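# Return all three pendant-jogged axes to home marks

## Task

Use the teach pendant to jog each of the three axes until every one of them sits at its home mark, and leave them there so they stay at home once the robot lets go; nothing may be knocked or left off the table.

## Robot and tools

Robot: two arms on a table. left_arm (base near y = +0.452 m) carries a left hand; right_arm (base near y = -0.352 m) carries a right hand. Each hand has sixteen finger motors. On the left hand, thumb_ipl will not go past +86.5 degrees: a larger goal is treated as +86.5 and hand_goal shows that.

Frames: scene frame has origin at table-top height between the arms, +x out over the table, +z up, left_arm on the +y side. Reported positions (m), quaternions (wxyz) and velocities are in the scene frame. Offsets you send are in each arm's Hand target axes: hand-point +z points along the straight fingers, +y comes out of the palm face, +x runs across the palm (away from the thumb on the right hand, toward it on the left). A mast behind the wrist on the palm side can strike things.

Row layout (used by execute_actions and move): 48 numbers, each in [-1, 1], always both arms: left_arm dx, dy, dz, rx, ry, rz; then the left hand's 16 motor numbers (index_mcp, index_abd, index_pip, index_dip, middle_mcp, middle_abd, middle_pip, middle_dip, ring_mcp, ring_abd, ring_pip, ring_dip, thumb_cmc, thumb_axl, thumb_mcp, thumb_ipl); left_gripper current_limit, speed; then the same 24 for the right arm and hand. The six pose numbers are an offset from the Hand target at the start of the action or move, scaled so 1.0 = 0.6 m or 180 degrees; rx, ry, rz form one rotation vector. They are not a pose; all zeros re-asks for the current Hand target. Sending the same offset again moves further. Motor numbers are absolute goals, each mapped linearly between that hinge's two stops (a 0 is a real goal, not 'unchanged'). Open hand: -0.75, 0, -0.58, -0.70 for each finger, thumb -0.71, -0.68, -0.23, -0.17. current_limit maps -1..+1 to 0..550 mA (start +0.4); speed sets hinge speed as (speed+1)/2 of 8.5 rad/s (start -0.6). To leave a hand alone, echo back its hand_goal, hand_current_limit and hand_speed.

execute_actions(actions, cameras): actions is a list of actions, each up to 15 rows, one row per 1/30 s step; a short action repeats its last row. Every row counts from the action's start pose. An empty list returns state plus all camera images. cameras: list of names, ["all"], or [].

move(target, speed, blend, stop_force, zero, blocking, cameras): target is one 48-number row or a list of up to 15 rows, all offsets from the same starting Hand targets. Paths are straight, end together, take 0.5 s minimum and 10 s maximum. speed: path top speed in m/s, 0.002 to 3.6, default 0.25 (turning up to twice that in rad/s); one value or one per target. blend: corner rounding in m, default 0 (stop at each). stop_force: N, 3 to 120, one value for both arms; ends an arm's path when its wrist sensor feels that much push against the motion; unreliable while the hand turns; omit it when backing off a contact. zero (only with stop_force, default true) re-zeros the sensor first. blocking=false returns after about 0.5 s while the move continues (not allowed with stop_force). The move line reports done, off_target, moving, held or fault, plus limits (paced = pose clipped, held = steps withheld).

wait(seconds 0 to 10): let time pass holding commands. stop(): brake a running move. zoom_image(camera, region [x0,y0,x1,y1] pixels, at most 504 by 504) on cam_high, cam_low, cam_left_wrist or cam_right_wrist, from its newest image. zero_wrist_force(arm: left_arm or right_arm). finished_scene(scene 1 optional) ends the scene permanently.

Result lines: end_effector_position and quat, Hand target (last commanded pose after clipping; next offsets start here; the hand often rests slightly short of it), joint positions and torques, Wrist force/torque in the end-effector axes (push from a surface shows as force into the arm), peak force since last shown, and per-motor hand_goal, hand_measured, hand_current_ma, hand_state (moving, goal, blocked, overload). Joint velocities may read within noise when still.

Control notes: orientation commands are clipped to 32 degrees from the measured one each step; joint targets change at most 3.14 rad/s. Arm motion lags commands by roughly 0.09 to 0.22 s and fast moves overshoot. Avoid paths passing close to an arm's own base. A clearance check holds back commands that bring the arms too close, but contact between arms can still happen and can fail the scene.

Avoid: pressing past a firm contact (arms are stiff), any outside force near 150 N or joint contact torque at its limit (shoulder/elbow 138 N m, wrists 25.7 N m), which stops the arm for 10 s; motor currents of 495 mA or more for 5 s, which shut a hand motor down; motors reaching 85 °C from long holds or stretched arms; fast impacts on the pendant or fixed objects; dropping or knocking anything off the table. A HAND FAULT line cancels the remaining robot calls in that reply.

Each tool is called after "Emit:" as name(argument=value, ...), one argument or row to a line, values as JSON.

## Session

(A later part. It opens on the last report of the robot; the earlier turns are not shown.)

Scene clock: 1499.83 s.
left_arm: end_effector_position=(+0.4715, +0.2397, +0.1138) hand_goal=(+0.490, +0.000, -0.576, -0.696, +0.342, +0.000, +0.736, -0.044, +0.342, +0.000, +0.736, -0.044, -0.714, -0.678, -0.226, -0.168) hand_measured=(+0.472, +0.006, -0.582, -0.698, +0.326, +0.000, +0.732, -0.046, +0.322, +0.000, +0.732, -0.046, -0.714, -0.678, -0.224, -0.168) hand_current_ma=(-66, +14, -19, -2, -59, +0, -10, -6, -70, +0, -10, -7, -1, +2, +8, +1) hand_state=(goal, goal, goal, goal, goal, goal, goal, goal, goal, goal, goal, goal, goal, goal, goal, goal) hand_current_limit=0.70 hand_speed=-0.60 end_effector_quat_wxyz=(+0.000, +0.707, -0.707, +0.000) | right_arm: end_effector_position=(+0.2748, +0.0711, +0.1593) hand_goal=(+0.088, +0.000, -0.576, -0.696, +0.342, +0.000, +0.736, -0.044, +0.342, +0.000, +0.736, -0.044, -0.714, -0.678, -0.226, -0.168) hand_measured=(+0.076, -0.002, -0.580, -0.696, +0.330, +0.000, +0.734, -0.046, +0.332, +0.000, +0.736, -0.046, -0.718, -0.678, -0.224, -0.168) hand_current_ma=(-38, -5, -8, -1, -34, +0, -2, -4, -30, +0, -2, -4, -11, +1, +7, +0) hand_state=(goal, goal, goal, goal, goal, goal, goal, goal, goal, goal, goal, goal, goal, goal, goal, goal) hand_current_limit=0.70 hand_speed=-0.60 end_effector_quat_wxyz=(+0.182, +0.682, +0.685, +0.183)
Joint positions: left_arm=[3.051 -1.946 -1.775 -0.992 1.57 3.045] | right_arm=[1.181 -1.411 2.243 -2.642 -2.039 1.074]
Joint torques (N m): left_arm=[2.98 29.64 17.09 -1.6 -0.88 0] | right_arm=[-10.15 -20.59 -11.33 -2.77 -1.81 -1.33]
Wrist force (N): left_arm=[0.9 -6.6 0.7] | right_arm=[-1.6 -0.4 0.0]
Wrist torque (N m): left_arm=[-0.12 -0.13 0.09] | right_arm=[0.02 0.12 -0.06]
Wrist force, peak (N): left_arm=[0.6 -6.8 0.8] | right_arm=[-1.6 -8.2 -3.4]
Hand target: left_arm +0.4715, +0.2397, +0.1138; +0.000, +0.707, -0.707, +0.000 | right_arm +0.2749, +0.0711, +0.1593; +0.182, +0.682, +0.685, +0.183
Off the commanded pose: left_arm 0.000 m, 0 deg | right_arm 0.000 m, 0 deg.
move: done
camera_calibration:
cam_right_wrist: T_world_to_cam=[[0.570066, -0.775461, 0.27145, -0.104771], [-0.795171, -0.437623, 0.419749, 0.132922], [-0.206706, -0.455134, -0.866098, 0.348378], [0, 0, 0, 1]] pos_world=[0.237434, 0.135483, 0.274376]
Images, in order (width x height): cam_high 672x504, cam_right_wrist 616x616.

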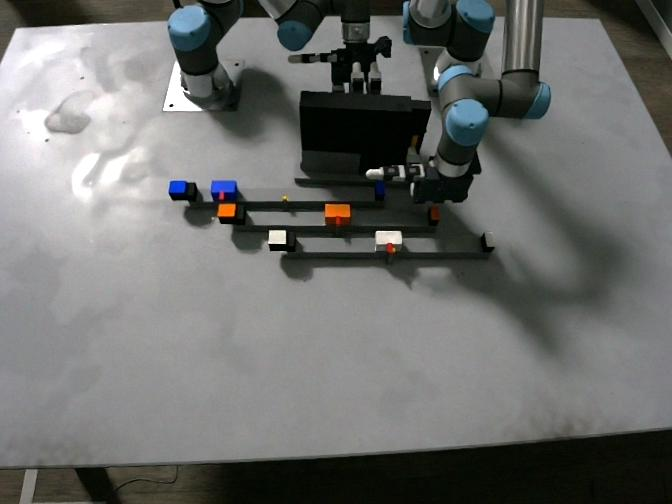

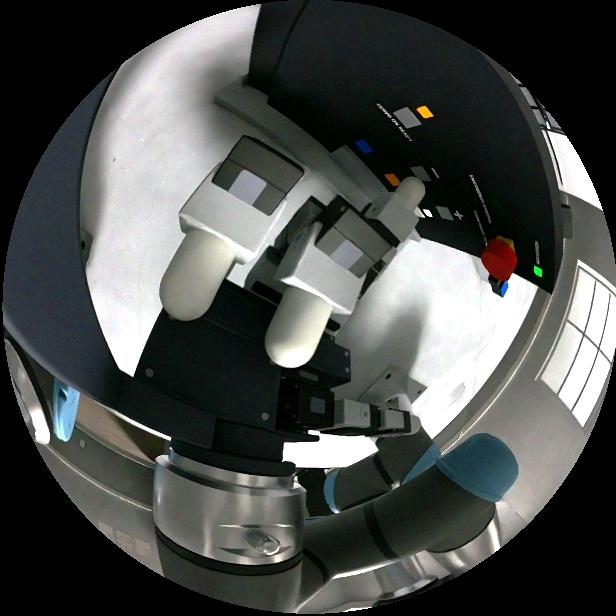

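Emit:
move(
  target=[0,0,0,0,0,0,0.49,0,-0.576,-0.696,0.342,0,0.737,-0.043,0.342,0,0.737,-0.043,-0.714,-0.678,-0.226,-0.168,0.7,-0.6,0,0.0117,0.00675,0,0,0,0.089,0,-0.576,-0.696,0.342,0,0.737,-0.043,0.342,0,0.737,-0.043,-0.714,-0.678,-0.226,-0.168,0.7,-0.6],
  speed=0.02,
)

Emit:
wait(
  seconds=0.5,
)

Emit:
move(
  target=[0,0,0,0,0,0,0.49,0,-0.576,-0.696,0.342,0,0.737,-0.043,0.342,0,0.737,-0.043,-0.714,-0.678,-0.226,-0.168,0.7,-0.6,0,-0.0117,-0.00675,0,0,0,0.089,0,-0.576,-0.696,0.342,0,0.737,-0.043,0.342,0,0.737,-0.043,-0.714,-0.678,-0.226,-0.168,0.7,-0.6],
  speed=0.05,
  cameras=["cam_right_wrist","cam_high","cam_left_wrist"],
)

Emit:
zoom_image(
  camera="cam_high",
  region=[340, 190, 420, 260],
)

Emit:
zoom_image(
  camera="cam_high",
  region=[370, 230, 406, 266],
)

Emit:
zoom_image(
  camera="cam_high",
  region=[320, 205, 356, 241],
)

Scene clock: 1514.53 s.
left_arm: end_effector_position=(+0.4715, +0.2397, +0.1138) hand_goal=(+0.490, +0.000, -0.576, -0.696, +0.342, +0.000, +0.736, -0.044, +0.342, +0.000, +0.736, -0.044, -0.714, -0.678, -0.226, -0.168) hand_measured=(+0.472, +0.006, -0.582, -0.698, +0.326, +0.000, +0.732, -0.046, +0.322, +0.000, +0.732, -0.046, -0.714, -0.678, -0.224, -0.168) hand_current_ma=(-66, +14, -19, -2, -59, +0, -10, -6, -70, +0, -10, -7, -1, +2, +8, +1) hand_state=(goal, goal, goal, goal, goal, goal, goal, goal, goal, goal, goal, goal, goal, goal, goal, goal) hand_current_limit=0.70 hand_speed=-0.60 end_effector_quat_wxyz=(+0.000, +0.707, -0.707, +0.000) | right_arm: end_effector_position=(+0.2832, +0.0711, +0.1592) hand_goal=(+0.088, +0.000, -0.576, -0.696, +0.342, +0.000, +0.736, -0.044, +0.342, +0.000, +0.736, -0.044, -0.714, -0.678, -0.226, -0.168) hand_measured=(+0.076, -0.004, -0.580, -0.696, +0.330, +0.000, +0.734, -0.046, +0.332, +0.000, +0.736, -0.046, -0.718, -0.678, -0.224, -0.168) hand_current_ma=(-37, -6, -8, -1, -34, +0, -2, -4, -30, +0, -2, -4, -11, +1, +7, +0) hand_state=(goal, goal, goal, goal, goal, goal, goal, goal, goal, goal, goal, goal, goal, goal, goal, goal) hand_current_limit=0.70 hand_speed=-0.60 end_effector_quat_wxyz=(+0.182, +0.682, +0.685, +0.183)
Joint positions: left_arm=[3.051 -1.946 -1.775 -0.992 1.57 3.045] | right_arm=[1.163 -1.406 2.24 -2.653 -2.034 1.055]
Joint torques (N m): left_arm=[2.31 29.15 16.86 -1.75 -0.89 -0.1] | right_arm=[7.65 -24.99 -24.94 -3.78 -2.4 0.9]
Wrist force (N): left_arm=[0.9 -6.5 0.7] | right_arm=[-1.5 -10.2 -4.8]
Wrist torque (N m): left_arm=[-0.11 -0.14 0.09] | right_arm=[-0.02 -0.03 0.19]
Wrist force, peak (N): left_arm=[0.8 -6.9 0.7] | right_arm=[-1.7 -10.3 -4.8]
Hand target: left_arm +0.4715, +0.2397, +0.1138; +0.000, +0.707, -0.707, +0.000 | right_arm +0.2830, +0.0711, +0.1593; +0.182, +0.682, +0.685, +0.183
Off the commanded pose: left_arm 0.000 m, 0 deg | right_arm 0.000 m, 0 deg.
move: done

Scene clock: 1515.03 s.
left_arm: end_effector_position=(+0.4715, +0.2397, +0.1138) hand_goal=(+0.490, +0.000, -0.576, -0.696, +0.342, +0.000, +0.736, -0.044, +0.342, +0.000, +0.736, -0.044, -0.714, -0.678, -0.226, -0.168) hand_measured=(+0.472, +0.006, -0.582, -0.698, +0.326, +0.000, +0.732, -0.046, +0.322, +0.000, +0.732, -0.046, -0.714, -0.678, -0.224, -0.168) hand_current_ma=(-66, +14, -19, -2, -59, +0, -10, -6, -70, +0, -10, -7, -1, +2, +8, +1) hand_state=(goal, goal, goal, goal, goal, goal, goal, goal, goal, goal, goal, goal, goal, goal, goal, goal) hand_current_limit=0.70 hand_speed=-0.60 end_effector_quat_wxyz=(+0.000, +0.707, -0.707, +0.000) | right_arm: end_effector_position=(+0.2831, +0.0711, +0.1593) hand_goal=(+0.088, +0.000, -0.576, -0.696, +0.342, +0.000, +0.736, -0.044, +0.342, +0.000, +0.736, -0.044, -0.714, -0.678, -0.226, -0.168) hand_measured=(+0.076, -0.004, -0.580, -0.696, +0.330, +0.000, +0.734, -0.046, +0.332, +0.000, +0.736, -0.046, -0.718, -0.678, -0.224, -0.168) hand_current_ma=(-37, -6, -8, -1, -34, +0, -2, -4, -30, +0, -2, -4, -11, +1, +7, +0) hand_state=(goal, goal, goal, goal, goal, goal, goal, goal, goal, goal, goal, goal, goal, goal, goal, goal) hand_current_limit=0.70 hand_speed=-0.60 end_effector_quat_wxyz=(+0.182, +0.682, +0.685, +0.183)
Joint positions: left_arm=[3.051 -1.946 -1.775 -0.992 1.57 3.045] | right_arm=[1.164 -1.406 2.24 -2.653 -2.035 1.055]
Joint torques (N m): left_arm=[4 29.91 16.92 -1.52 -1.03 0.05] | right_arm=[10.67 -28.66 -17.87 -0.92 -4.02 1]
Wrist force (N): left_arm=[0.7 -6.5 0.7] | right_arm=[-1.6 -8.4 -3.6]
Wrist torque (N m): left_arm=[-0.12 -0.12 0.08] | right_arm=[-0.01 0.00 0.15]
Wrist force, peak (N): left_arm=[0.7 -6.7 0.7] | right_arm=[-1.6 -10.0 -4.8]
Hand target: left_arm +0.4715, +0.2397, +0.1138; +0.000, +0.707, -0.707, +0.000 | right_arm +0.2830, +0.0711, +0.1593; +0.182, +0.682, +0.685, +0.183
Off the commanded pose: left_arm 0.000 m, 0 deg | right_arm 0.000 m, 0 deg.
wait: 0.50 s; at rest by 0.17 s

Scene clock: 1515.73 s.
left_arm: end_effector_position=(+0.4715, +0.2397, +0.1138) hand_goal=(+0.490, +0.000, -0.576, -0.696, +0.342, +0.000, +0.736, -0.044, +0.342, +0.000, +0.736, -0.044, -0.714, -0.678, -0.226, -0.168) hand_measured=(+0.472, +0.006, -0.582, -0.698, +0.326, +0.000, +0.732, -0.046, +0.322, +0.000, +0.732, -0.046, -0.714, -0.678, -0.224, -0.168) hand_current_ma=(-66, +14, -19, -2, -59, +0, -10, -6, -70, +0, -10, -7, -1, +2, +8, +1) hand_state=(goal, goal, goal, goal, goal, goal, goal, goal, goal, goal, goal, goal, goal, goal, goal, goal) hand_current_limit=0.70 hand_speed=-0.60 end_effector_quat_wxyz=(+0.000, +0.707, -0.707, +0.000) | right_arm: end_effector_position=(+0.2748, +0.0711, +0.1593) hand_goal=(+0.088, +0.000, -0.576, -0.696, +0.342, +0.000, +0.736, -0.044, +0.342, +0.000, +0.736, -0.044, -0.714, -0.678, -0.226, -0.168) hand_measured=(+0.076, -0.002, -0.580, -0.696, +0.330, +0.000, +0.734, -0.046, +0.332, +0.000, +0.736, -0.046, -0.718, -0.678, -0.224, -0.168) hand_current_ma=(-37, -5, -8, -1, -34, +0, -2, -4, -30, +0, -2, -4, -11, +1, +7, +0) hand_state=(goal, goal, goal, goal, goal, goal, goal, goal, goal, goal, goal, goal, goal, goal, goal, goal) hand_current_limit=0.70 hand_speed=-0.60 end_effector_quat_wxyz=(+0.182, +0.682, +0.685, +0.183)
Joint positions: left_arm=[3.051 -1.946 -1.775 -0.992 1.57 3.045] | right_arm=[1.181 -1.411 2.243 -2.642 -2.039 1.074]
Joint torques (N m): left_arm=[3.32 29.62 17.4 -1.62 -0.86 -0.12] | right_arm=[-10.06 -19.87 -9.75 -2.92 -1.89 -1.34]
Wrist force (N): left_arm=[0.8 -6.8 0.7] | right_arm=[-1.4 -0.3 0.1]
Wrist torque (N m): left_arm=[-0.16 -0.13 0.09] | right_arm=[0.04 0.09 -0.04]
Wrist force, peak (N): left_arm=[0.4 -6.9 0.6] | right_arm=[-1.8 -8.1 -3.7]
Hand target: left_arm +0.4715, +0.2397, +0.1138; +0.000, +0.707, -0.707, +0.000 | right_arm +0.2749, +0.0711, +0.1593; +0.182, +0.682, +0.685, +0.183
Off the commanded pose: left_arm 0.000 m, 0 deg | right_arm 0.000 m, 0 deg.
move: done
camera_calibration:
cam_left_wrist: T_world_to_cam=[[0.659931, 0.750506, -0.0350925, -0.515153], [0.513678, -0.416613, 0.750045, -0.285689], [0.548294, -0.513004, -0.660455, 0.0653523], [0, 0, 0, 1]] pos_world=[0.450885, 0.30113, 0.239364]
cam_right_wrist: T_world_to_cam=[[0.570066, -0.775461, 0.27145, -0.104771], [-0.795171, -0.437623, 0.419749, 0.132922], [-0.206706, -0.455134, -0.866098, 0.348378], [0, 0, 0, 1]] pos_world=[0.237434, 0.135483, 0.274376]
Images, in order (width x height): cam_high 672x504, cam_left_wrist 616x616, cam_right_wrist 616x616.

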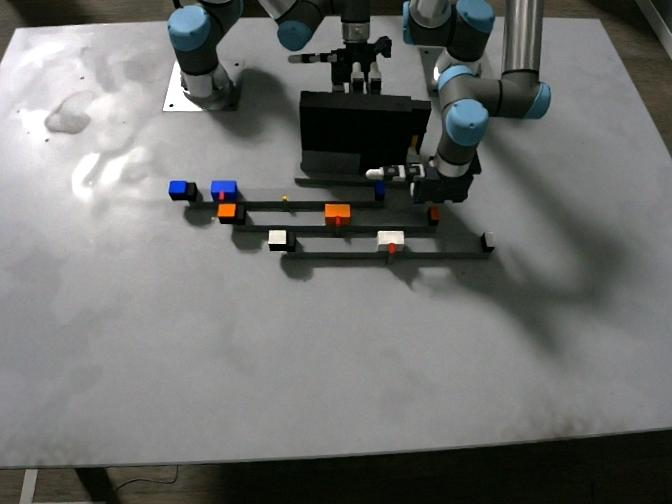

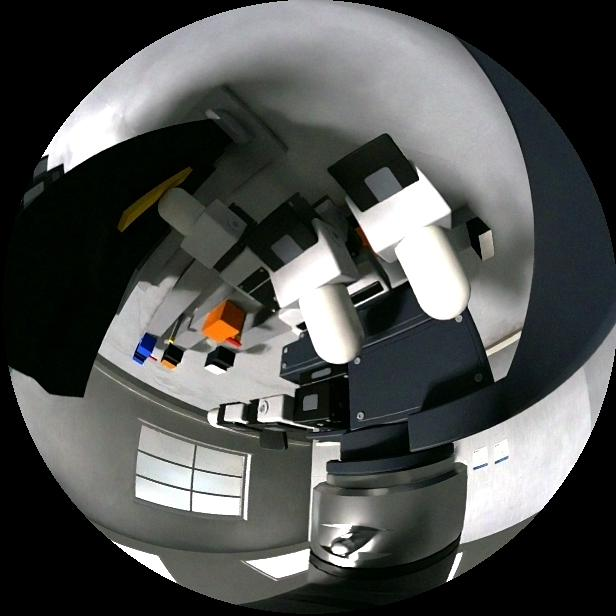

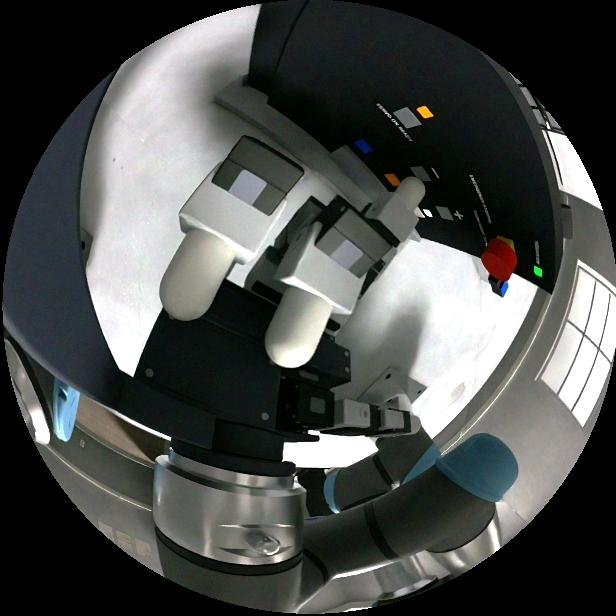

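Scaled by 6.300.

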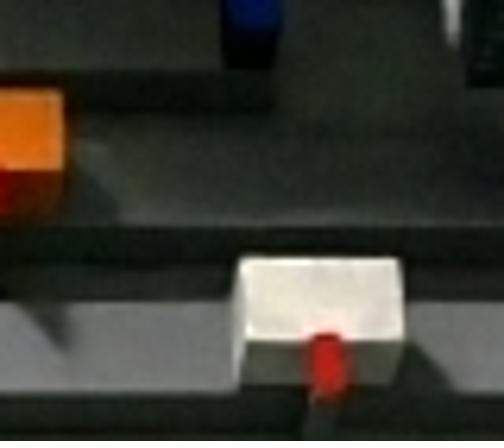

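Scaled by 14.000.

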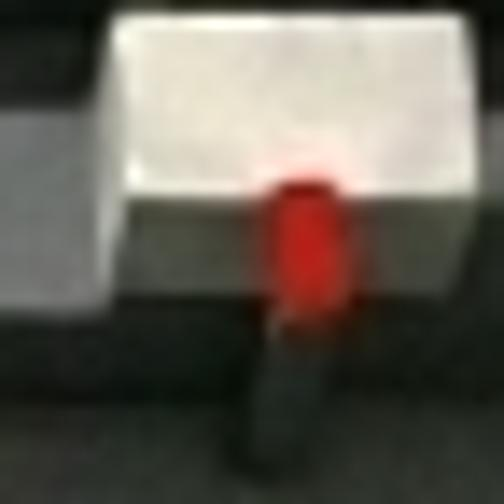

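Scaled by 14.000.

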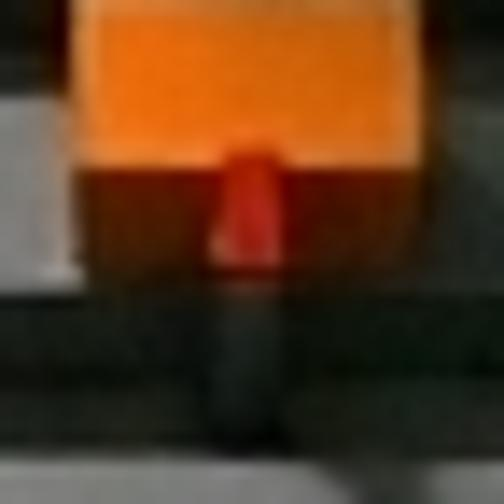

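Emit:
move(
  target=[0,0,0,0,0,0,0.49,0,-0.576,-0.696,0.342,0,0.737,-0.043,0.342,0,0.737,-0.043,-0.714,-0.678,-0.226,-0.168,0.7,-0.6,0.066,-0.0408,0.0679,0,0,0,0.089,0,-0.576,-0.696,0.342,0,0.737,-0.043,0.342,0,0.737,-0.043,-0.714,-0.678,-0.226,-0.168,0.7,-0.6],
  speed=0.08,
  cameras=["cam_right_wrist"],
)

Emit:
zoom_image(
  camera="cam_right_wrist",
  region=[290, 80, 490, 280],
)

Scene clock: 1550.87 s.
left_arm: end_effector_position=(+0.4715, +0.2397, +0.1138) hand_goal=(+0.490, +0.000, -0.576, -0.696, +0.342, +0.000, +0.736, -0.044, +0.342, +0.000, +0.736, -0.044, -0.714, -0.678, -0.226, -0.168) hand_measured=(+0.472, +0.006, -0.582, -0.698, +0.326, +0.000, +0.732, -0.046, +0.322, +0.000, +0.732, -0.046, -0.714, -0.678, -0.224, -0.168) hand_current_ma=(-66, +14, -19, -2, -59, +0, -10, -6, -70, +0, -10, -7, -1, +2, +8, +1) hand_state=(goal, goal, goal, goal, goal, goal, goal, goal, goal, goal, goal, goal, goal, goal, goal, goal) hand_current_limit=0.70 hand_speed=-0.60 end_effector_quat_wxyz=(+0.000, +0.707, -0.707, +0.000) | right_arm: end_effector_position=(+0.2738, +0.1107, +0.1119) hand_goal=(+0.088, +0.000, -0.576, -0.696, +0.342, +0.000, +0.736, -0.044, +0.342, +0.000, +0.736, -0.044, -0.714, -0.678, -0.226, -0.168) hand_measured=(+0.076, -0.002, -0.580, -0.696, +0.330, +0.000, +0.734, -0.046, +0.332, +0.000, +0.736, -0.046, -0.718, -0.678, -0.224, -0.168) hand_current_ma=(-37, -5, -8, -1, -34, +0, -2, -4, -30, +0, -2, -4, -11, +1, +7, +0) hand_state=(goal, goal, goal, goal, goal, goal, goal, goal, goal, goal, goal, goal, goal, goal, goal, goal) hand_current_limit=0.70 hand_speed=-0.60 end_effector_quat_wxyz=(+0.182, +0.682, +0.685, +0.183)
Joint positions: left_arm=[3.051 -1.946 -1.775 -0.992 1.57 3.045] | right_arm=[1.219 -1.233 2.173 -2.732 -2.048 1.115]
Joint torques (N m): left_arm=[3.3 30.02 16.3 -1.55 -0.85 0.06] | right_arm=[-13.16 -21.57 -5.28 -0.44 -1.19 -1.15]
Wrist force (N): left_arm=[0.8 -6.5 0.4] | right_arm=[-1.4 -0.8 0.4]
Wrist torque (N m): left_arm=[-0.10 -0.14 0.08] | right_arm=[-0.08 0.11 -0.03]
Wrist force, peak (N): left_arm=[0.7 -6.9 0.8] | right_arm=[-2.1 -0.3 -0.7]
Hand target: left_arm +0.4715, +0.2397, +0.1138; +0.000, +0.707, -0.707, +0.000 | right_arm +0.2738, +0.1107, +0.1118; +0.182, +0.682, +0.685, +0.183
Off the commanded pose: left_arm 0.000 m, 0 deg | right_arm 0.000 m, 0 deg.
move: done
camera_calibration:
cam_right_wrist: T_world_to_cam=[[0.57006, -0.775497, 0.27136, -0.0605197], [-0.79523, -0.437786, 0.419468, 0.169503], [-0.206498, -0.454915, -0.866262, 0.325138], [0, 0, 0, 1]] pos_world=[0.236434, 0.175184, 0.226976]
Images, in order (width x height): cam_right_wrist 616x616.

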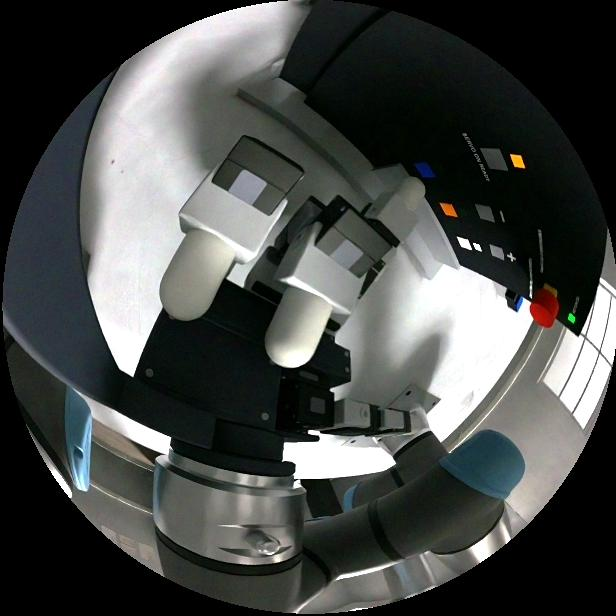

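Scaled by 2.520 from the camera's 616x616 image, which has a finer 880x880 frame.

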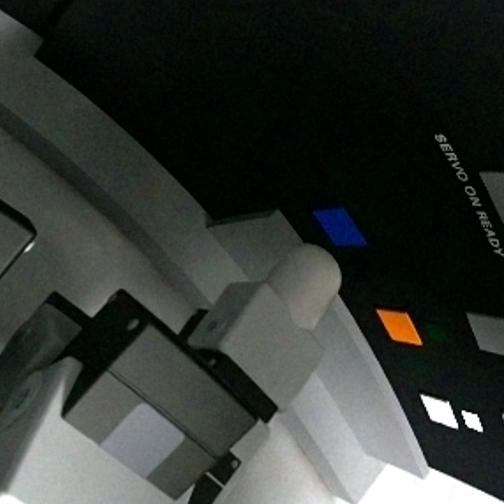

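Emit:
move(
  target=[0,0,0,0,0,0,0.49,0,-0.576,-0.696,0.342,0,0.737,-0.043,0.342,0,0.737,-0.043,-0.714,-0.678,-0.226,-0.168,0.7,-0.6,0,0.0318,0.0183,0,0,0,0.089,0,-0.576,-0.696,0.342,0,0.737,-0.043,0.342,0,0.737,-0.043,-0.714,-0.678,-0.226,-0.168,0.7,-0.6],
  speed=0.008,
  stop_force=6,
)

Emit:
wait(
  seconds=0.3,
)

Emit:
move(
  target=[0,0,0,0,0,0,0.49,0,-0.576,-0.696,0.342,0,0.737,-0.043,0.342,0,0.737,-0.043,-0.714,-0.678,-0.226,-0.168,0.7,-0.6,0,-0.01732,-0.01,0,0,0,0.089,0,-0.576,-0.696,0.342,0,0.737,-0.043,0.342,0,0.737,-0.043,-0.714,-0.678,-0.226,-0.168,0.7,-0.6],
  speed=0.05,
  cameras=["cam_right_wrist","cam_high"],
)

Emit:
zoom_image(
  camera="cam_right_wrist",
  region=[340, 80, 600, 340],
)

Emit:
zoom_image(
  camera="cam_high",
  region=[210, 170, 290, 240],
)

Scene clock: 1567.57 s.
left_arm: end_effector_position=(+0.4715, +0.2397, +0.1138) hand_goal=(+0.490, +0.000, -0.576, -0.696, +0.342, +0.000, +0.736, -0.044, +0.342, +0.000, +0.736, -0.044, -0.714, -0.678, -0.226, -0.168) hand_measured=(+0.472, +0.006, -0.582, -0.698, +0.326, +0.000, +0.732, -0.046, +0.322, +0.000, +0.732, -0.046, -0.714, -0.678, -0.224, -0.168) hand_current_ma=(-66, +14, -19, -2, -59, +0, -10, -6, -70, +0, -10, -7, -1, +2, +8, +1) hand_state=(goal, goal, goal, goal, goal, goal, goal, goal, goal, goal, goal, goal, goal, goal, goal, goal) hand_current_limit=0.70 hand_speed=-0.60 end_effector_quat_wxyz=(+0.000, +0.707, -0.707, +0.000) | right_arm: end_effector_position=(+0.2868, +0.1107, +0.1117) hand_goal=(+0.088, +0.000, -0.576, -0.696, +0.342, +0.000, +0.736, -0.044, +0.342, +0.000, +0.736, -0.044, -0.714, -0.678, -0.226, -0.168) hand_measured=(+0.076, -0.004, -0.580, -0.696, +0.330, +0.000, +0.734, -0.046, +0.332, +0.000, +0.736, -0.046, -0.718, -0.678, -0.224, -0.168) hand_current_ma=(-36, -6, -7, -1, -34, +0, -2, -4, -30, +0, -2, -4, -11, +1, +7, +0) hand_state=(goal, goal, goal, goal, goal, goal, goal, goal, goal, goal, goal, goal, goal, goal, goal, goal) hand_current_limit=0.70 hand_speed=-0.60 end_effector_quat_wxyz=(+0.182, +0.682, +0.685, +0.183)
Joint positions: left_arm=[3.051 -1.946 -1.775 -0.992 1.57 3.045] | right_arm=[1.193 -1.226 2.168 -2.746 -2.042 1.087]
Joint torques (N m): left_arm=[2.29 29.46 15.99 -1.6 -0.9 -0.16] | right_arm=[11.18 -34.41 -5.52 -0.85 -3.73 0.77]
Wrist force (N): left_arm=[0.8 -6.4 0.8] | right_arm=[-1.6 -7.2 -2.5]
Wrist torque (N m): left_arm=[-0.10 -0.13 0.08] | right_arm=[-0.07 0.05 0.10]
Wrist force, peak (N): left_arm=[0.8 -7.0 0.6] | right_arm=[-1.4 -12.5 -5.1]
Hand target: left_arm +0.4715, +0.2397, +0.1138; +0.000, +0.707, -0.707, +0.000 | right_arm +0.2868, +0.1107, +0.1117; +0.182, +0.682, +0.685, +0.183 (not the last commanded pose)
Off the commanded pose: left_arm 0.000 m, 0 deg | right_arm 0.009 m, 0 deg.
move: contact (right_arm)

Scene clock: 1567.87 s.
left_arm: end_effector_position=(+0.4715, +0.2397, +0.1138) hand_goal=(+0.490, +0.000, -0.576, -0.696, +0.342, +0.000, +0.736, -0.044, +0.342, +0.000, +0.736, -0.044, -0.714, -0.678, -0.226, -0.168) hand_measured=(+0.472, +0.006, -0.582, -0.698, +0.326, +0.000, +0.732, -0.046, +0.322, +0.000, +0.732, -0.046, -0.714, -0.678, -0.224, -0.168) hand_current_ma=(-66, +14, -19, -2, -59, +0, -10, -6, -70, +0, -10, -7, -1, +2, +8, +1) hand_state=(goal, goal, goal, goal, goal, goal, goal, goal, goal, goal, goal, goal, goal, goal, goal, goal) hand_current_limit=0.70 hand_speed=-0.60 end_effector_quat_wxyz=(+0.000, +0.707, -0.707, +0.000) | right_arm: end_effector_position=(+0.2868, +0.1107, +0.1117) hand_goal=(+0.088, +0.000, -0.576, -0.696, +0.342, +0.000, +0.736, -0.044, +0.342, +0.000, +0.736, -0.044, -0.714, -0.678, -0.226, -0.168) hand_measured=(+0.076, -0.004, -0.580, -0.696, +0.330, +0.000, +0.734, -0.046, +0.332, +0.000, +0.736, -0.046, -0.718, -0.678, -0.224, -0.168) hand_current_ma=(-36, -6, -7, -1, -34, +0, -2, -4, -30, +0, -2, -4, -11, +1, +7, +0) hand_state=(goal, goal, goal, goal, goal, goal, goal, goal, goal, goal, goal, goal, goal, goal, goal, goal) hand_current_limit=0.70 hand_speed=-0.60 end_effector_quat_wxyz=(+0.182, +0.682, +0.685, +0.183)
Joint positions: left_arm=[3.051 -1.946 -1.775 -0.992 1.57 3.045] | right_arm=[1.193 -1.226 2.168 -2.746 -2.042 1.087]
Joint torques (N m): left_arm=[2.77 29.58 15.83 -1.67 -0.93 -0.17] | right_arm=[10.65 -34.37 -5.38 -0.75 -3.45 0.81]
Wrist force (N): left_arm=[0.7 -6.7 0.9] | right_arm=[-1.6 -7.1 -2.7]
Wrist torque (N m): left_arm=[-0.15 -0.11 0.09] | right_arm=[-0.05 0.07 0.09]
Wrist force, peak (N): left_arm=[0.7 -6.7 0.9] | right_arm=[-1.7 -7.2 -2.8]
Hand target: left_arm +0.4715, +0.2397, +0.1138; +0.000, +0.707, -0.707, +0.000 | right_arm +0.2868, +0.1107, +0.1117; +0.182, +0.682, +0.685, +0.183 (not the last commanded pose)
Off the commanded pose: left_arm 0.000 m, 0 deg | right_arm 0.009 m, 0 deg.
wait: 0.30 s; at rest by 0.17 s

Scene clock: 1568.60 s.
left_arm: end_effector_position=(+0.4715, +0.2397, +0.1138) hand_goal=(+0.490, +0.000, -0.576, -0.696, +0.342, +0.000, +0.736, -0.044, +0.342, +0.000, +0.736, -0.044, -0.714, -0.678, -0.226, -0.168) hand_measured=(+0.472, +0.006, -0.582, -0.698, +0.326, +0.000, +0.732, -0.046, +0.322, +0.000, +0.732, -0.046, -0.714, -0.678, -0.224, -0.168) hand_current_ma=(-66, +14, -19, -2, -59, +0, -10, -6, -70, +0, -10, -7, -1, +2, +8, +1) hand_state=(goal, goal, goal, goal, goal, goal, goal, goal, goal, goal, goal, goal, goal, goal, goal, goal) hand_current_limit=0.70 hand_speed=-0.60 end_effector_quat_wxyz=(+0.000, +0.707, -0.707, +0.000) | right_arm: end_effector_position=(+0.2746, +0.1106, +0.1118) hand_goal=(+0.088, +0.000, -0.576, -0.696, +0.342, +0.000, +0.736, -0.044, +0.342, +0.000, +0.736, -0.044, -0.714, -0.678, -0.226, -0.168) hand_measured=(+0.076, -0.002, -0.580, -0.696, +0.330, +0.000, +0.734, -0.046, +0.332, +0.000, +0.736, -0.046, -0.718, -0.678, -0.224, -0.168) hand_current_ma=(-36, -5, -7, -1, -34, +0, -2, -4, -30, +0, -2, -4, -11, +1, +7, +0) hand_state=(goal, goal, goal, goal, goal, goal, goal, goal, goal, goal, goal, goal, goal, goal, goal, goal) hand_current_limit=0.70 hand_speed=-0.60 end_effector_quat_wxyz=(+0.182, +0.681, +0.685, +0.183)
Joint positions: left_arm=[3.051 -1.946 -1.775 -0.992 1.57 3.045] | right_arm=[1.217 -1.232 2.173 -2.733 -2.047 1.113]
Joint torques (N m): left_arm=[4.01 29.7 15.15 -1.63 -0.85 -0.17] | right_arm=[-12.08 -22.56 -12.91 -4.28 -1.41 -1.12]
Wrist force (N): left_arm=[0.4 -6.6 0.5] | right_arm=[-1.1 -0.4 0.2]
Wrist torque (N m): left_arm=[-0.11 -0.08 0.05] | right_arm=[-0.02 0.08 0.00]
Wrist force, peak (N): left_arm=[0.8 -6.8 0.7] | right_arm=[-1.4 -7.2 -2.7]
Hand target: left_arm +0.4715, +0.2397, +0.1138; +0.000, +0.707, -0.707, +0.000 | right_arm +0.2748, +0.1107, +0.1118; +0.182, +0.682, +0.685, +0.183
Off the commanded pose: left_arm 0.000 m, 0 deg | right_arm 0.000 m, 0 deg.
move: done
camera_calibration:
cam_right_wrist: T_world_to_cam=[[0.570104, -0.775414, 0.271506, -0.0611414], [-0.795147, -0.437624, 0.419794, 0.170094], [-0.206697, -0.455213, -0.866058, 0.325243], [0, 0, 0, 1]] pos_world=[0.237334, 0.175083, 0.226875]
Images, in order (width x height): cam_high 672x504, cam_right_wrist 616x616.

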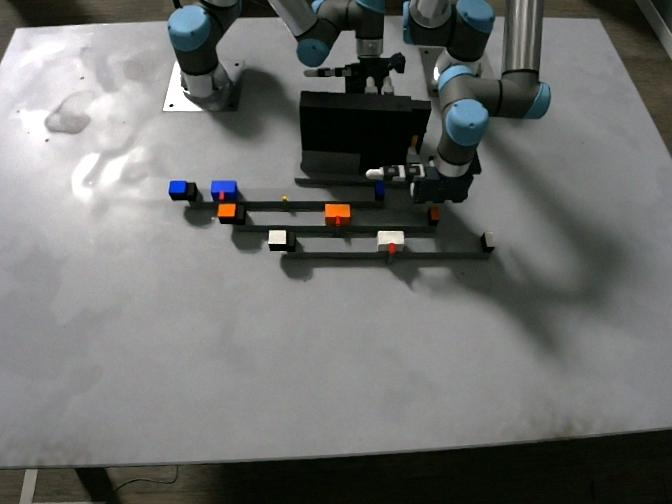

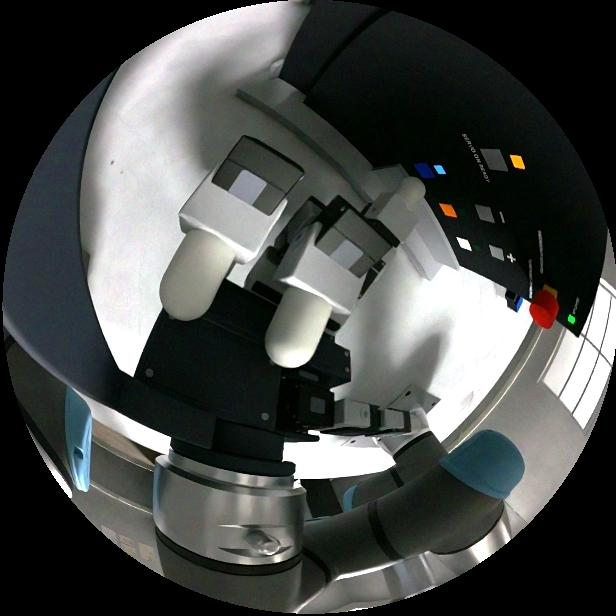

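Scaled by 1.938 from the camera's 616x616 image, which has a finer 880x880 frame.

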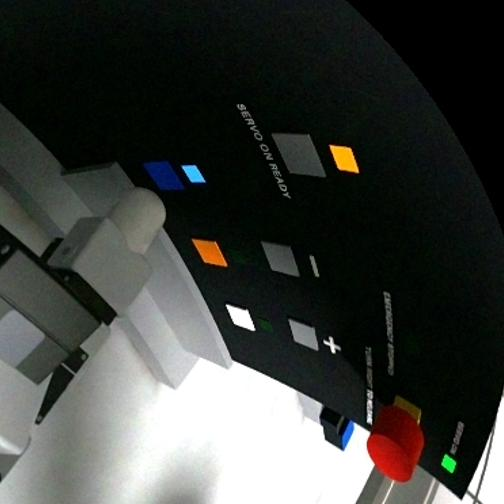

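Scaled by 6.300.

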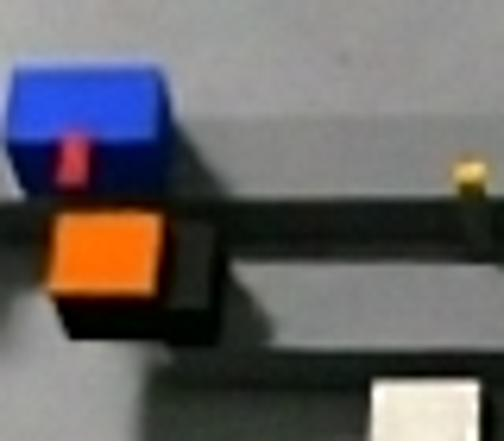

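Emit:
move(
  target=[0,0,0,0,0,0,0.49,0,-0.576,-0.696,0.342,0,0.737,-0.043,0.342,0,0.737,-0.043,-0.714,-0.678,-0.226,-0.168,0.7,-0.6,-0.0658,0.04,-0.0683,0,0,0,0.089,0,-0.576,-0.696,0.342,0,0.737,-0.043,0.342,0,0.737,-0.043,-0.714,-0.678,-0.226,-0.168,0.7,-0.6],
  speed=0.08,
)

Emit:
move(
  target=[0,0,0,0,0,0,0.49,0,-0.576,-0.696,0.342,0,0.737,-0.043,0.342,0,0.737,-0.043,-0.714,-0.678,-0.226,-0.168,0.7,-0.6,0,0.0117,0.00675,0,0,0,0.089,0,-0.576,-0.696,0.342,0,0.737,-0.043,0.342,0,0.737,-0.043,-0.714,-0.678,-0.226,-0.168,0.7,-0.6],
  speed=0.02,
)

Emit:
wait(
  seconds=3,
)

Emit:
move(
  target=[0,0,0,0,0,0,0.49,0,-0.576,-0.696,0.342,0,0.737,-0.043,0.342,0,0.737,-0.043,-0.714,-0.678,-0.226,-0.168,0.7,-0.6,0,-0.0117,-0.00675,0,0,0,0.089,0,-0.576,-0.696,0.342,0,0.737,-0.043,0.342,0,0.737,-0.043,-0.714,-0.678,-0.226,-0.168,0.7,-0.6],
  speed=0.05,
  cameras=["cam_right_wrist","cam_high"],
)

Emit:
zoom_image(
  camera="cam_high",
  region=[210, 170, 290, 240],
)

Scene clock: 1593.63 s.
left_arm: end_effector_position=(+0.4715, +0.2397, +0.1138) hand_goal=(+0.490, +0.000, -0.576, -0.696, +0.342, +0.000, +0.736, -0.044, +0.342, +0.000, +0.736, -0.044, -0.714, -0.678, -0.226, -0.168) hand_measured=(+0.472, +0.006, -0.582, -0.698, +0.326, +0.000, +0.732, -0.046, +0.322, +0.000, +0.732, -0.046, -0.714, -0.678, -0.224, -0.168) hand_current_ma=(-66, +14, -19, -2, -59, +0, -10, -6, -70, +0, -10, -7, -1, +2, +8, +1) hand_state=(goal, goal, goal, goal, goal, goal, goal, goal, goal, goal, goal, goal, goal, goal, goal, goal) hand_current_limit=0.70 hand_speed=-0.60 end_effector_quat_wxyz=(+0.000, +0.707, -0.707, +0.000) | right_arm: end_effector_position=(+0.2754, +0.0711, +0.1591) hand_goal=(+0.088, +0.000, -0.576, -0.696, +0.342, +0.000, +0.736, -0.044, +0.342, +0.000, +0.736, -0.044, -0.714, -0.678, -0.226, -0.168) hand_measured=(+0.076, -0.002, -0.580, -0.696, +0.330, +0.000, +0.734, -0.046, +0.332, +0.000, +0.736, -0.046, -0.718, -0.678, -0.224, -0.168) hand_current_ma=(-36, -4, -7, -1, -34, +0, -2, -4, -30, +0, -2, -4, -11, +1, +7, +0) hand_state=(goal, goal, goal, goal, goal, goal, goal, goal, goal, goal, goal, goal, goal, goal, goal, goal) hand_current_limit=0.70 hand_speed=-0.60 end_effector_quat_wxyz=(+0.182, +0.682, +0.685, +0.183)
Joint positions: left_arm=[3.051 -1.946 -1.775 -0.992 1.57 3.045] | right_arm=[1.18 -1.41 2.242 -2.643 -2.038 1.073]
Joint torques (N m): left_arm=[2.92 29.9 16.46 -1.57 -0.9 -0.2] | right_arm=[13.8 -28.82 -27.37 -4.95 -1.32 1.17]
Wrist force (N): left_arm=[0.9 -6.7 1.0] | right_arm=[-1.5 -0.3 -0.1]
Wrist torque (N m): left_arm=[-0.15 -0.15 0.10] | right_arm=[0.04 0.10 0.01]
Wrist force, peak (N): left_arm=[0.7 -6.9 0.8] | right_arm=[-2.0 0.1 -0.9]
Hand target: left_arm +0.4715, +0.2397, +0.1138; +0.000, +0.707, -0.707, +0.000 | right_arm +0.2754, +0.0712, +0.1593; +0.182, +0.682, +0.685, +0.183
Off the commanded pose: left_arm 0.000 m, 0 deg | right_arm 0.000 m, 0 deg.
move: done

Scene clock: 1594.37 s.
left_arm: end_effector_position=(+0.4715, +0.2397, +0.1138) hand_goal=(+0.490, +0.000, -0.576, -0.696, +0.342, +0.000, +0.736, -0.044, +0.342, +0.000, +0.736, -0.044, -0.714, -0.678, -0.226, -0.168) hand_measured=(+0.472, +0.006, -0.582, -0.698, +0.326, +0.000, +0.732, -0.046, +0.322, +0.000, +0.732, -0.046, -0.714, -0.678, -0.224, -0.168) hand_current_ma=(-66, +14, -19, -2, -59, +0, -10, -6, -70, +0, -10, -7, -1, +2, +8, +1) hand_state=(goal, goal, goal, goal, goal, goal, goal, goal, goal, goal, goal, goal, goal, goal, goal, goal) hand_current_limit=0.70 hand_speed=-0.60 end_effector_quat_wxyz=(+0.000, +0.707, -0.707, +0.000) | right_arm: end_effector_position=(+0.2836, +0.0712, +0.1592) hand_goal=(+0.088, +0.000, -0.576, -0.696, +0.342, +0.000, +0.736, -0.044, +0.342, +0.000, +0.736, -0.044, -0.714, -0.678, -0.226, -0.168) hand_measured=(+0.076, -0.004, -0.580, -0.696, +0.330, +0.000, +0.734, -0.046, +0.332, +0.000, +0.736, -0.046, -0.718, -0.678, -0.224, -0.168) hand_current_ma=(-33, -6, -6, -1, -34, +0, -2, -4, -30, +0, -2, -4, -11, +1, +7, +0) hand_state=(goal, goal, goal, goal, goal, goal, goal, goal, goal, goal, goal, goal, goal, goal, goal, goal) hand_current_limit=0.70 hand_speed=-0.60 end_effector_quat_wxyz=(+0.182, +0.682, +0.685, +0.183)
Joint positions: left_arm=[3.051 -1.946 -1.775 -0.992 1.57 3.045] | right_arm=[1.163 -1.406 2.239 -2.653 -2.034 1.054]
Joint torques (N m): left_arm=[3.46 29.4 15.34 -1.55 -0.8 -0.05] | right_arm=[4.99 -25.23 -27.63 -4.66 -5.02 0.6]
Wrist force (N): left_arm=[0.7 -6.6 0.8] | right_arm=[-1.8 -19.5 -8.9]
Wrist torque (N m): left_arm=[-0.11 -0.12 0.07] | right_arm=[-0.06 -0.07 0.30]
Wrist force, peak (N): left_arm=[0.7 -7.0 0.5] | right_arm=[-1.4 -19.7 -8.5]
Hand target: left_arm +0.4715, +0.2397, +0.1138; +0.000, +0.707, -0.707, +0.000 | right_arm +0.2835, +0.0712, +0.1592; +0.182, +0.682, +0.685, +0.183
Off the commanded pose: left_arm 0.000 m, 0 deg | right_arm 0.000 m, 0 deg.
move: done

Scene clock: 1597.37 s.
left_arm: end_effector_position=(+0.4715, +0.2397, +0.1138) hand_goal=(+0.490, +0.000, -0.576, -0.696, +0.342, +0.000, +0.736, -0.044, +0.342, +0.000, +0.736, -0.044, -0.714, -0.678, -0.226, -0.168) hand_measured=(+0.472, +0.006, -0.582, -0.698, +0.326, +0.000, +0.732, -0.046, +0.322, +0.000, +0.732, -0.046, -0.714, -0.678, -0.224, -0.168) hand_current_ma=(-66, +14, -19, -2, -59, +0, -10, -6, -70, +0, -10, -7, -1, +2, +8, +1) hand_state=(goal, goal, goal, goal, goal, goal, goal, goal, goal, goal, goal, goal, goal, goal, goal, goal) hand_current_limit=0.70 hand_speed=-0.60 end_effector_quat_wxyz=(+0.000, +0.707, -0.707, +0.000) | right_arm: end_effector_position=(+0.2835, +0.0712, +0.1593) hand_goal=(+0.088, +0.000, -0.576, -0.696, +0.342, +0.000, +0.736, -0.044, +0.342, +0.000, +0.736, -0.044, -0.714, -0.678, -0.226, -0.168) hand_measured=(+0.076, -0.004, -0.580, -0.696, +0.330, +0.000, +0.734, -0.046, +0.332, +0.000, +0.736, -0.046, -0.718, -0.678, -0.224, -0.168) hand_current_ma=(-33, -6, -6, -1, -34, +0, -2, -4, -30, +0, -2, -4, -11, +1, +7, +0) hand_state=(goal, goal, goal, goal, goal, goal, goal, goal, goal, goal, goal, goal, goal, goal, goal, goal) hand_current_limit=0.70 hand_speed=-0.60 end_effector_quat_wxyz=(+0.182, +0.682, +0.685, +0.183)
Joint positions: left_arm=[3.051 -1.946 -1.775 -0.992 1.57 3.045] | right_arm=[1.163 -1.406 2.239 -2.653 -2.034 1.054]
Joint torques (N m): left_arm=[2.79 29.77 15.32 -1.6 -0.78 -0.24] | right_arm=[6.56 -28.18 -9.22 -1.79 -4.04 0.67]
Wrist force (N): left_arm=[0.8 -6.9 0.9] | right_arm=[-1.5 -18.3 -8.0]
Wrist torque (N m): left_arm=[-0.15 -0.12 0.08] | right_arm=[-0.07 -0.08 0.29]
Wrist force, peak (N): left_arm=[0.8 -7.2 1.0] | right_arm=[-1.4 -19.8 -8.9]
Hand target: left_arm +0.4715, +0.2397, +0.1138; +0.000, +0.707, -0.707, +0.000 | right_arm +0.2835, +0.0712, +0.1592; +0.182, +0.682, +0.685, +0.183
Off the commanded pose: left_arm 0.000 m, 0 deg | right_arm 0.000 m, 0 deg.
wait: 3.00 s; at rest by 0.17 s

Scene clock: 1598.07 s.
left_arm: end_effector_position=(+0.4715, +0.2397, +0.1138) hand_goal=(+0.490, +0.000, -0.576, -0.696, +0.342, +0.000, +0.736, -0.044, +0.342, +0.000, +0.736, -0.044, -0.714, -0.678, -0.226, -0.168) hand_measured=(+0.472, +0.006, -0.582, -0.698, +0.326, +0.000, +0.732, -0.046, +0.322, +0.000, +0.732, -0.046, -0.714, -0.678, -0.224, -0.168) hand_current_ma=(-66, +14, -19, -2, -59, +0, -10, -6, -70, +0, -10, -7, -1, +2, +8, +1) hand_state=(goal, goal, goal, goal, goal, goal, goal, goal, goal, goal, goal, goal, goal, goal, goal, goal) hand_current_limit=0.70 hand_speed=-0.60 end_effector_quat_wxyz=(+0.000, +0.707, -0.707, +0.000) | right_arm: end_effector_position=(+0.2752, +0.0712, +0.1593) hand_goal=(+0.088, +0.000, -0.576, -0.696, +0.342, +0.000, +0.736, -0.044, +0.342, +0.000, +0.736, -0.044, -0.714, -0.678, -0.226, -0.168) hand_measured=(+0.076, -0.002, -0.580, -0.696, +0.330, +0.000, +0.734, -0.046, +0.332, +0.000, +0.736, -0.046, -0.718, -0.678, -0.224, -0.168) hand_current_ma=(-33, -5, -8, -1, -34, +0, -2, -4, -30, +0, -2, -4, -11, +1, +7, +0) hand_state=(goal, goal, goal, goal, goal, goal, goal, goal, goal, goal, goal, goal, goal, goal, goal, goal) hand_current_limit=0.70 hand_speed=-0.60 end_effector_quat_wxyz=(+0.182, +0.682, +0.685, +0.183)
Joint positions: left_arm=[3.051 -1.946 -1.775 -0.992 1.57 3.045] | right_arm=[1.18 -1.411 2.242 -2.643 -2.039 1.073]
Joint torques (N m): left_arm=[3.23 29.54 16.01 -1.64 -0.93 -0.18] | right_arm=[-10.91 -19.84 -11.07 -2.92 -1.89 -0.94]
Wrist force (N): left_arm=[0.6 -6.5 0.8] | right_arm=[-1.6 -0.3 0.1]
Wrist torque (N m): left_arm=[-0.13 -0.11 0.07] | right_arm=[0.03 0.12 -0.06]
Wrist force, peak (N): left_arm=[0.8 -7.0 0.8] | right_arm=[-1.7 -18.5 -8.3]
Hand target: left_arm +0.4715, +0.2397, +0.1138; +0.000, +0.707, -0.707, +0.000 | right_arm +0.2754, +0.0712, +0.1593; +0.182, +0.682, +0.685, +0.183
Off the commanded pose: left_arm 0.000 m, 0 deg | right_arm 0.000 m, 0 deg.
move: done
camera_calibration:
cam_right_wrist: T_world_to_cam=[[0.570055, -0.775487, 0.2714, -0.104881], [-0.795154, -0.437587, 0.419818, 0.133379], [-0.206802, -0.455125, -0.86608, 0.348589], [0, 0, 0, 1]] pos_world=[0.237933, 0.135683, 0.274375]
Images, in order (width x height): cam_high 672x504, cam_right_wrist 616x616.

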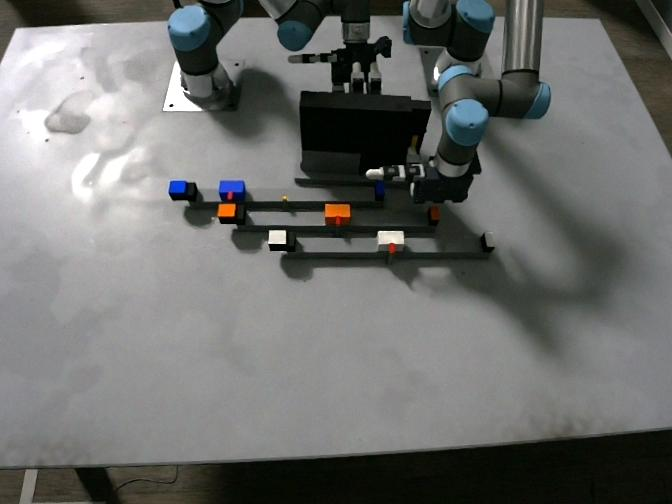

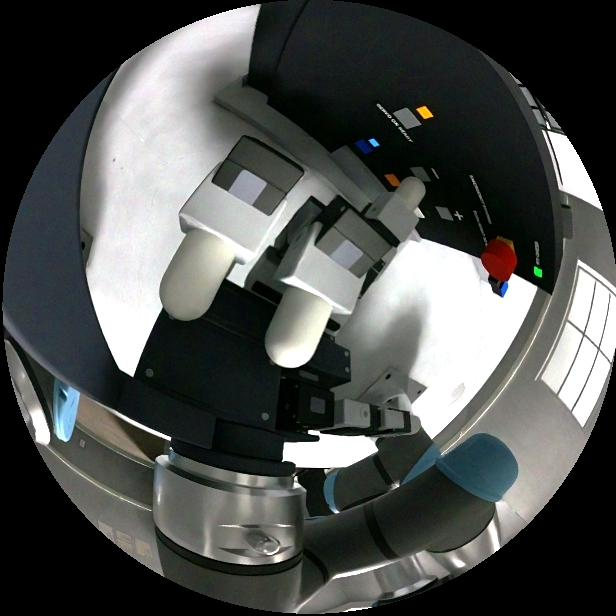

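Scaled by 6.300.

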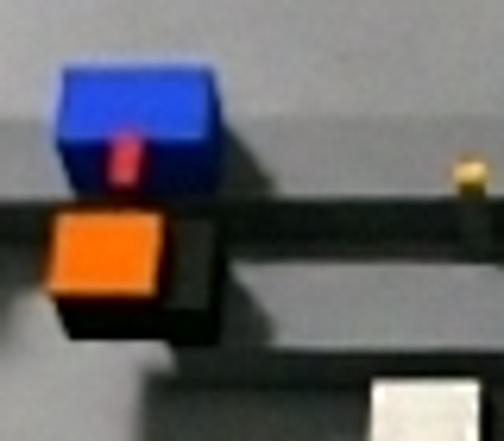

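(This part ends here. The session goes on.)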